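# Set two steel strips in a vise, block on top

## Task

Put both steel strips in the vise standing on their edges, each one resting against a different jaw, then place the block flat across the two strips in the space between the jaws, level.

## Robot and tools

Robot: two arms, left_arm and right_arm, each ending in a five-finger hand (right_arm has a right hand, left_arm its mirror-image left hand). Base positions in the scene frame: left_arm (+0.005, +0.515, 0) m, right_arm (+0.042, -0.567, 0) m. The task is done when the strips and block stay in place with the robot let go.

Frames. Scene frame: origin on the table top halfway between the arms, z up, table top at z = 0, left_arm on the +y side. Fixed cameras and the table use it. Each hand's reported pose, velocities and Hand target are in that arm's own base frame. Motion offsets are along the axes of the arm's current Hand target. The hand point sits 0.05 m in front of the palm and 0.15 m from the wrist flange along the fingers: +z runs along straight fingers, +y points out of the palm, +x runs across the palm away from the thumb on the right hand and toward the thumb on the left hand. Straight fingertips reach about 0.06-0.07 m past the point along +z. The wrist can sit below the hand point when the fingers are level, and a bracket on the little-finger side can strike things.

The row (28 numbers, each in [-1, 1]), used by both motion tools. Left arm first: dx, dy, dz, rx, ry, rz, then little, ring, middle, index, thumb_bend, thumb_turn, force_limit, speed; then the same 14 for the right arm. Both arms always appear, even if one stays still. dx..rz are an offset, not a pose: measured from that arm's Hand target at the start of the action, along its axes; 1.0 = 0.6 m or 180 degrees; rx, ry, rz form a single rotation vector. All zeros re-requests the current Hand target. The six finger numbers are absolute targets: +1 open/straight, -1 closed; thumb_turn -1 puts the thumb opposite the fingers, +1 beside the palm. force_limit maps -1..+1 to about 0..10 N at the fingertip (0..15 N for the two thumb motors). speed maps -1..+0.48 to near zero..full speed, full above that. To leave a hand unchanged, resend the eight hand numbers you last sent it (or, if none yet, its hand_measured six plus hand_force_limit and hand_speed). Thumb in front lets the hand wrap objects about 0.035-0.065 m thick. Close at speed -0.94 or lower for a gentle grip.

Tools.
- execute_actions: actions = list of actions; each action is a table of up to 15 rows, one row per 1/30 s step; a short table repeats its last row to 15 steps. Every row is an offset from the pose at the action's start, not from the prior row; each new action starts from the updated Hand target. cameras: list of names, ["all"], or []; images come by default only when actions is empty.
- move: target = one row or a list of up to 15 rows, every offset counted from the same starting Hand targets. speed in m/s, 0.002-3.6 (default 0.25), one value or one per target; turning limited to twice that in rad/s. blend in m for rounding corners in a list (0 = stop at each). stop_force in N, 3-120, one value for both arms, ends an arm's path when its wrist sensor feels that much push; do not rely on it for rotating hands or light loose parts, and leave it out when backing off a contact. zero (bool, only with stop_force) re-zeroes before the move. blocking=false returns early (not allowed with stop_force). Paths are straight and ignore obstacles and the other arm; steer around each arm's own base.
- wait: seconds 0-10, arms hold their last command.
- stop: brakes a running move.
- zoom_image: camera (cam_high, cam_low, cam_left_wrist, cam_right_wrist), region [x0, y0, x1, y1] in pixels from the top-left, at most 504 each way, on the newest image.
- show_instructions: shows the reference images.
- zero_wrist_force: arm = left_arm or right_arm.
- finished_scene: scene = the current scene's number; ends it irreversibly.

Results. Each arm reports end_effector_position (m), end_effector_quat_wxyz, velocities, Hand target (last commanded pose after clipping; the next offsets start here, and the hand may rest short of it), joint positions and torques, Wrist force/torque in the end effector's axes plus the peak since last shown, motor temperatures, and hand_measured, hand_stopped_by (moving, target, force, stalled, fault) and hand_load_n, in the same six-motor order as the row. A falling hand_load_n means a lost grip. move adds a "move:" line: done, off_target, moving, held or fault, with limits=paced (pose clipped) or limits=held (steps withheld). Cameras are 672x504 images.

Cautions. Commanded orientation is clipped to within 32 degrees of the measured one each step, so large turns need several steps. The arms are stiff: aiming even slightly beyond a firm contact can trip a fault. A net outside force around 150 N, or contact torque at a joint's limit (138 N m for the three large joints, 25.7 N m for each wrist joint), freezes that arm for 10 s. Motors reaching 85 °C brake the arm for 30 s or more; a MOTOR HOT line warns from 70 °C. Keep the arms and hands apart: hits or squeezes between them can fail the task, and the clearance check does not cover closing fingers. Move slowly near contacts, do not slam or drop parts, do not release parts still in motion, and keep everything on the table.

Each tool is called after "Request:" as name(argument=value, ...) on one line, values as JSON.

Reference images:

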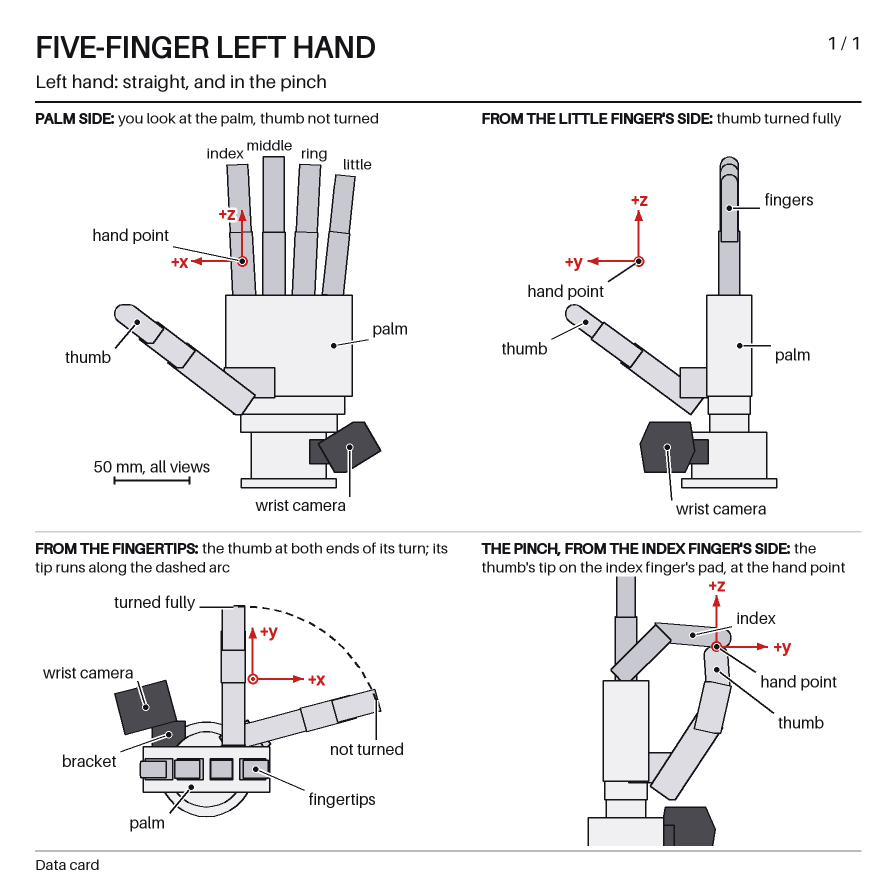

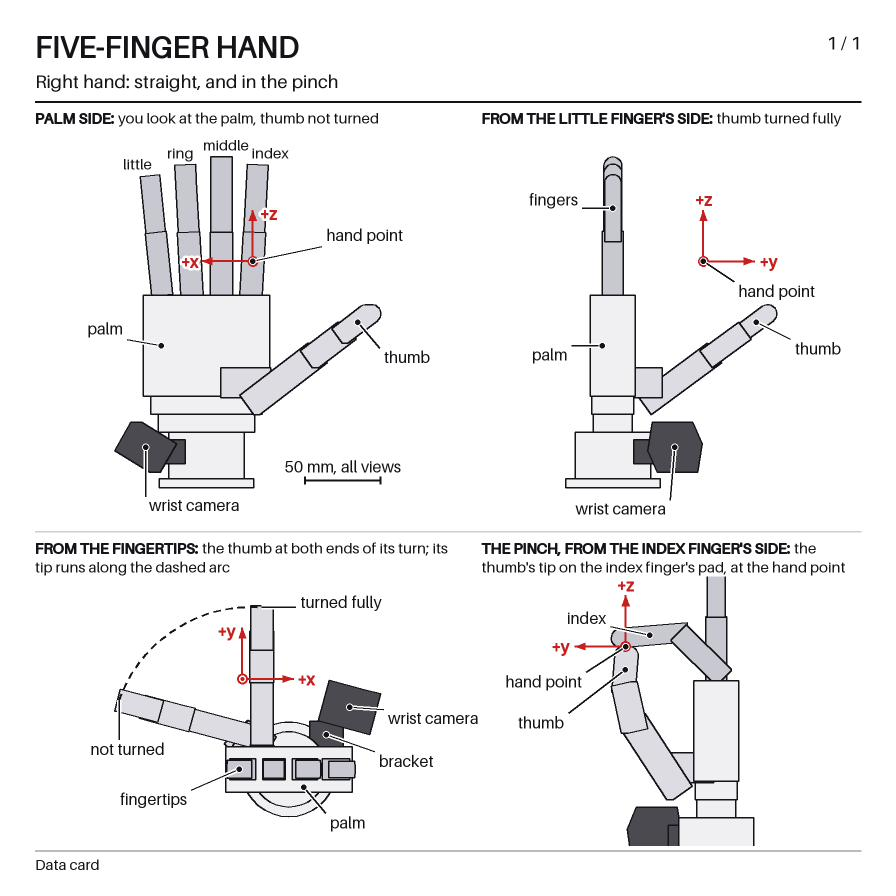

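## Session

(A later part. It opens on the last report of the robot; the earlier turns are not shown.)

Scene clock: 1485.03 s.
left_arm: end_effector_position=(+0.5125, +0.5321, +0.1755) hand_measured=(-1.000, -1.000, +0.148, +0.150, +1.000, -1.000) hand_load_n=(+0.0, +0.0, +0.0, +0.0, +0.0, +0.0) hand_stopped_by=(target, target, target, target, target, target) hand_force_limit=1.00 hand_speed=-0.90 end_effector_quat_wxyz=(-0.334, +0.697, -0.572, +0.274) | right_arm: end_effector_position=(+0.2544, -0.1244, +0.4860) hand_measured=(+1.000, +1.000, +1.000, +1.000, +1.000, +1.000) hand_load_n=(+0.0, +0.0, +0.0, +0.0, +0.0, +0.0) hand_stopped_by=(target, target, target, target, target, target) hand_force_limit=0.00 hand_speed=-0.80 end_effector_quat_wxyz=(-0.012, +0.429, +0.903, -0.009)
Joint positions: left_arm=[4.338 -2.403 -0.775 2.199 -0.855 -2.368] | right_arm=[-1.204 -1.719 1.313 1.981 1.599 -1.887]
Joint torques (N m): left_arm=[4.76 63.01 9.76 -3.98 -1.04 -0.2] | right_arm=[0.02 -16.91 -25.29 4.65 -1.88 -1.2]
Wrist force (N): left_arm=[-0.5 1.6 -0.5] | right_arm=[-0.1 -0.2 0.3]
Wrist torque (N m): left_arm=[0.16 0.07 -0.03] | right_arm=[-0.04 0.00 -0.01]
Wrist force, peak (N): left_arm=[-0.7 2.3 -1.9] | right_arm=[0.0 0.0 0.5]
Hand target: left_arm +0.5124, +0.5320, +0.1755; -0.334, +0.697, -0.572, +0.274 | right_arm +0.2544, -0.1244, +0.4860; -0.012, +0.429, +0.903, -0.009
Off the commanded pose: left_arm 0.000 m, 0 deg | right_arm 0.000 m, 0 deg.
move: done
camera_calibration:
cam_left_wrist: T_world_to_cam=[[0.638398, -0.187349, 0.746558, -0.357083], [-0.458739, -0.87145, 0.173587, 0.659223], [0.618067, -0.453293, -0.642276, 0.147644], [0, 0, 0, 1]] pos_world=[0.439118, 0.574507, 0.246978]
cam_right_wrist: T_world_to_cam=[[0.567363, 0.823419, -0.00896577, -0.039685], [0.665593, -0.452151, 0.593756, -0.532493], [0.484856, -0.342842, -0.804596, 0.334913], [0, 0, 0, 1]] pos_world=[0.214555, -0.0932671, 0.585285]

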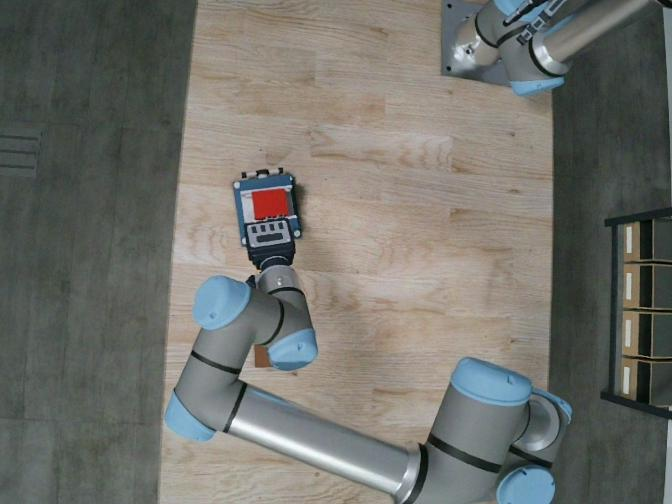

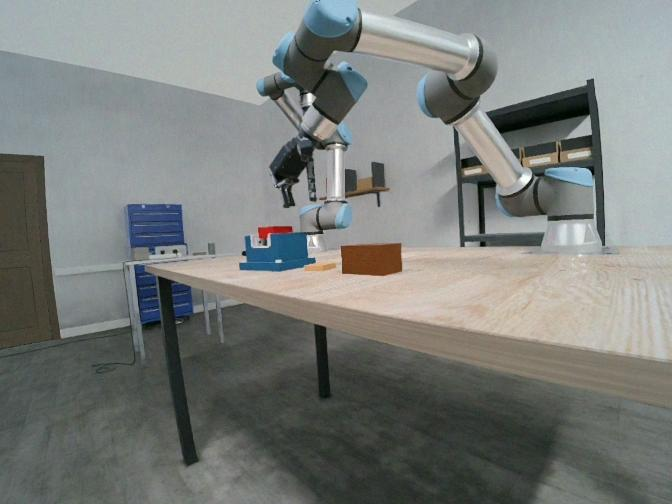

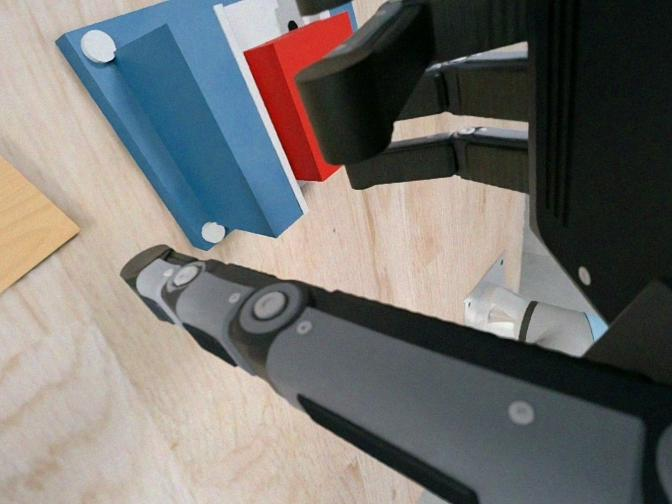

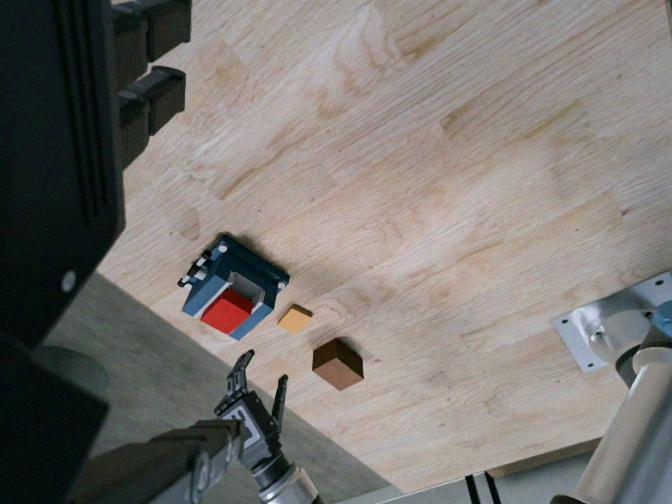

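Request:
execute_actions(actions=[])

Request:
zoom_image(camera="cam_high", region=[225, 160, 315, 250])

Request:
zoom_image(camera="cam_right_wrist", region=[180, 250, 290, 350])

Request:
zoom_image(camera="cam_low", region=[220, 200, 330, 280])

Scene clock: 1497.63 s.
left_arm: end_effector_position=(+0.5124, +0.5320, +0.1755) hand_measured=(-1.000, -1.000, +0.148, +0.150, +1.000, -1.000) hand_load_n=(+0.0, +0.0, +0.0, +0.0, +0.0, +0.0) hand_stopped_by=(target, target, target, target, target, target) hand_force_limit=1.00 hand_speed=-0.90 end_effector_quat_wxyz=(-0.334, +0.697, -0.572, +0.274) | right_arm: end_effector_position=(+0.2544, -0.1244, +0.4860) hand_measured=(+1.000, +1.000, +1.000, +1.000, +1.000, +1.000) hand_load_n=(+0.0, +0.0, +0.0, +0.0, +0.0, +0.0) hand_stopped_by=(target, target, target, target, target, target) hand_force_limit=0.00 hand_speed=-0.80 end_effector_quat_wxyz=(-0.012, +0.429, +0.903, -0.009)
Joint positions: left_arm=[4.338 -2.403 -0.775 2.199 -0.855 -2.368] | right_arm=[-1.204 -1.719 1.313 1.981 1.599 -1.887]
Joint velocities: within noise
Joint torques (N m): left_arm=[6.41 63.24 7.97 -4.18 -1.2 2.38] | right_arm=[-0.28 -17.65 -24.03 4.42 -2.16 -0.94]
Motor temperatures (°C): left_arm=[35 37 38 43 40 39] | right_arm=[32 37 35 37 39 44]
Wrist force (N): left_arm=[-0.8 1.7 -0.7] | right_arm=[0.0 -0.1 0.2]
Wrist torque (N m): left_arm=[0.20 0.11 -0.06] | right_arm=[-0.03 -0.01 0.00]
Wrist force, peak (N): left_arm=[-0.6 1.8 -1.1] | right_arm=[0.0 -0.1 0.5]
Hand target: left_arm +0.5124, +0.5320, +0.1755; -0.334, +0.697, -0.572, +0.274 | right_arm +0.2544, -0.1244, +0.4860; -0.012, +0.429, +0.903, -0.009
Off the commanded pose: left_arm 0.000 m, 0 deg | right_arm 0.000 m, 0 deg.
camera_calibration:
cam_left_wrist: T_world_to_cam=[[0.638561, -0.187234, 0.746447, -0.357128], [-0.458686, -0.871435, 0.173806, 0.659091], [0.617937, -0.453371, -0.642346, 0.147824], [0, 0, 0, 1]] pos_world=[0.439018, 0.574507, 0.246977]
cam_right_wrist: T_world_to_cam=[[0.567363, 0.823419, -0.00896577, -0.039685], [0.665593, -0.452151, 0.593756, -0.532493], [0.484856, -0.342842, -0.804596, 0.334913], [0, 0, 0, 1]] pos_world=[0.214555, -0.0932671, 0.585285]

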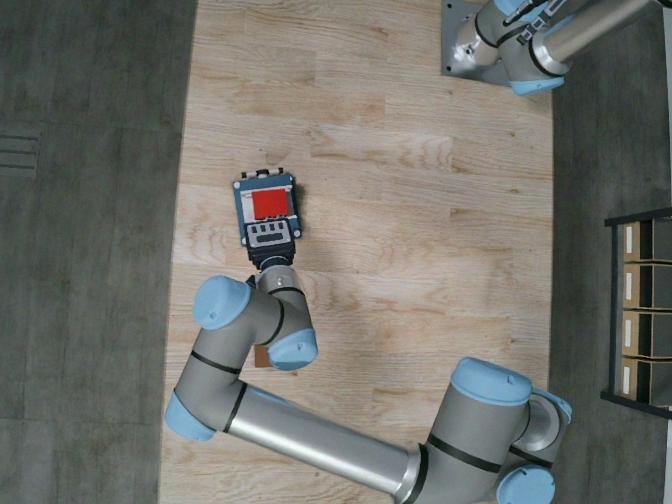

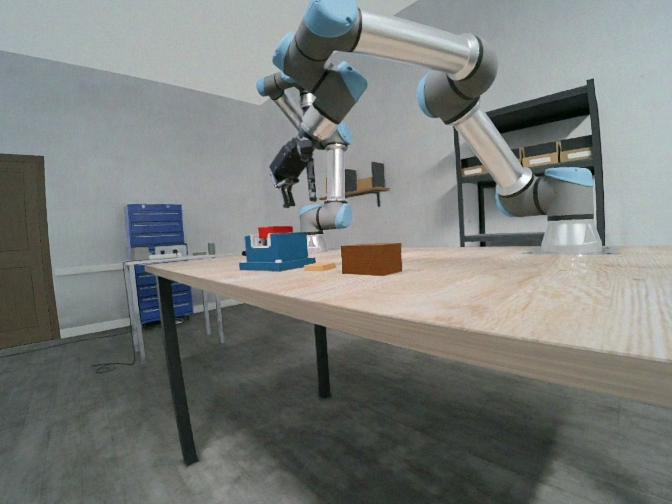

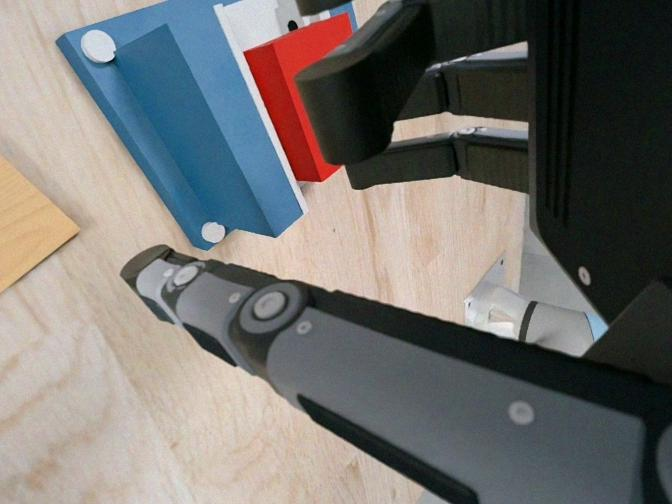

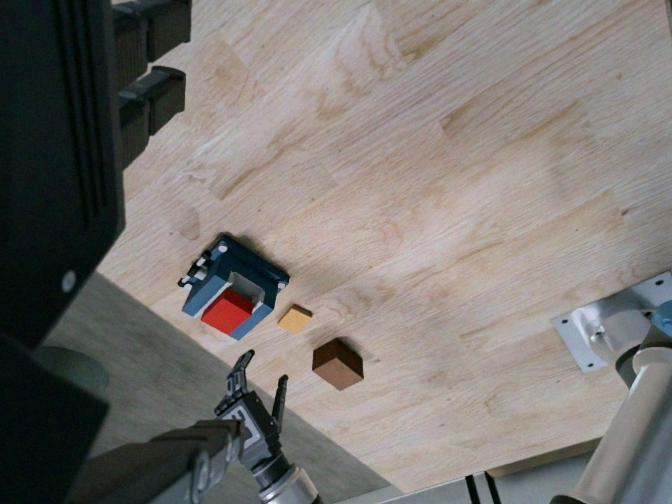

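Scaled by 5.600 from the camera's 672x504 image, which has a finer 960x720 frame.

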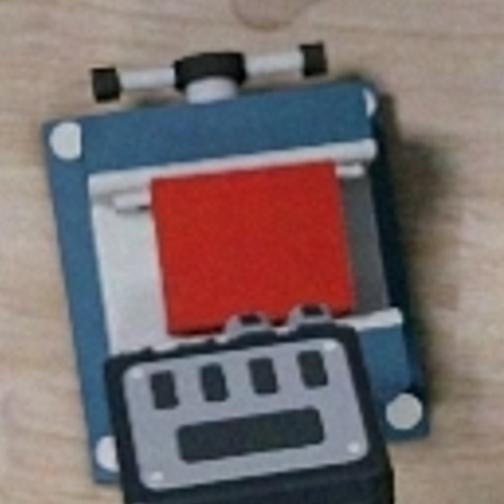

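Scaled by 4.582 from the camera's 672x504 image, which has a finer 960x720 frame.

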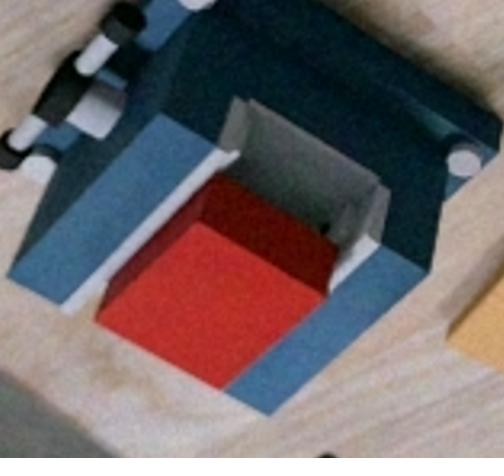

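Scaled by 4.582 from the camera's 672x504 image, which has a finer 960x720 frame.

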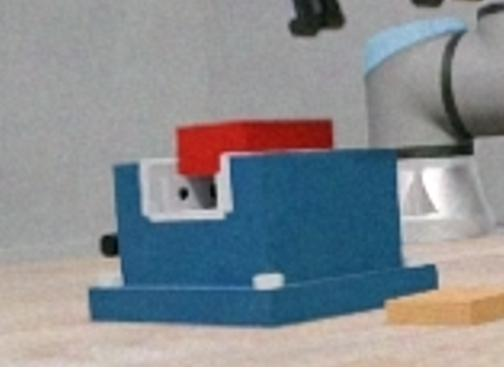

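Request:
zoom_image(camera="cam_low", region=[236, 218, 312, 275])

Request:
zoom_image(camera="cam_right_wrist", region=[195, 265, 275, 345])

Request:
zoom_image(camera="cam_left_wrist", region=[200, 0, 400, 200])

Scaled by 6.632 from the camera's 672x504 image, which has a finer 960x720 frame.

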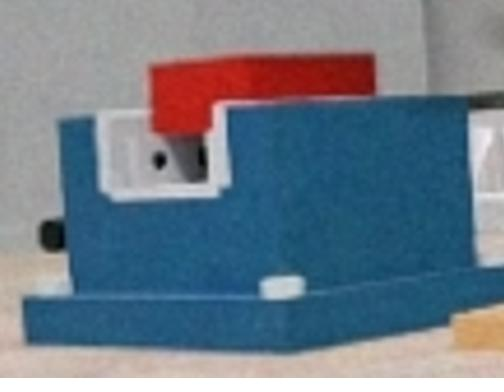

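Scaled by 6.300 from the camera's 672x504 image, which has a finer 960x720 frame.

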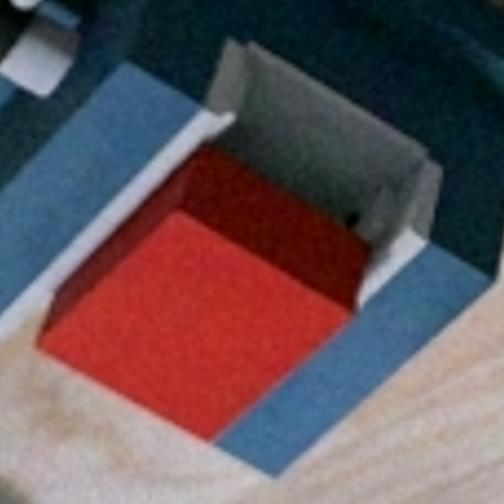

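Scaled by 2.520 from the camera's 672x504 image, which has a finer 960x720 frame.

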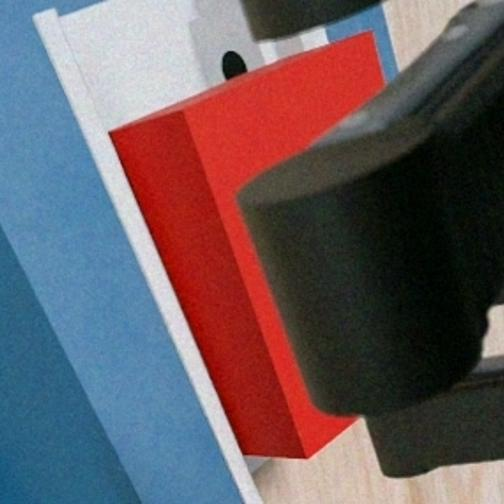

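Request:
finished_scene(scene=2)

The scene is finished: the task was done.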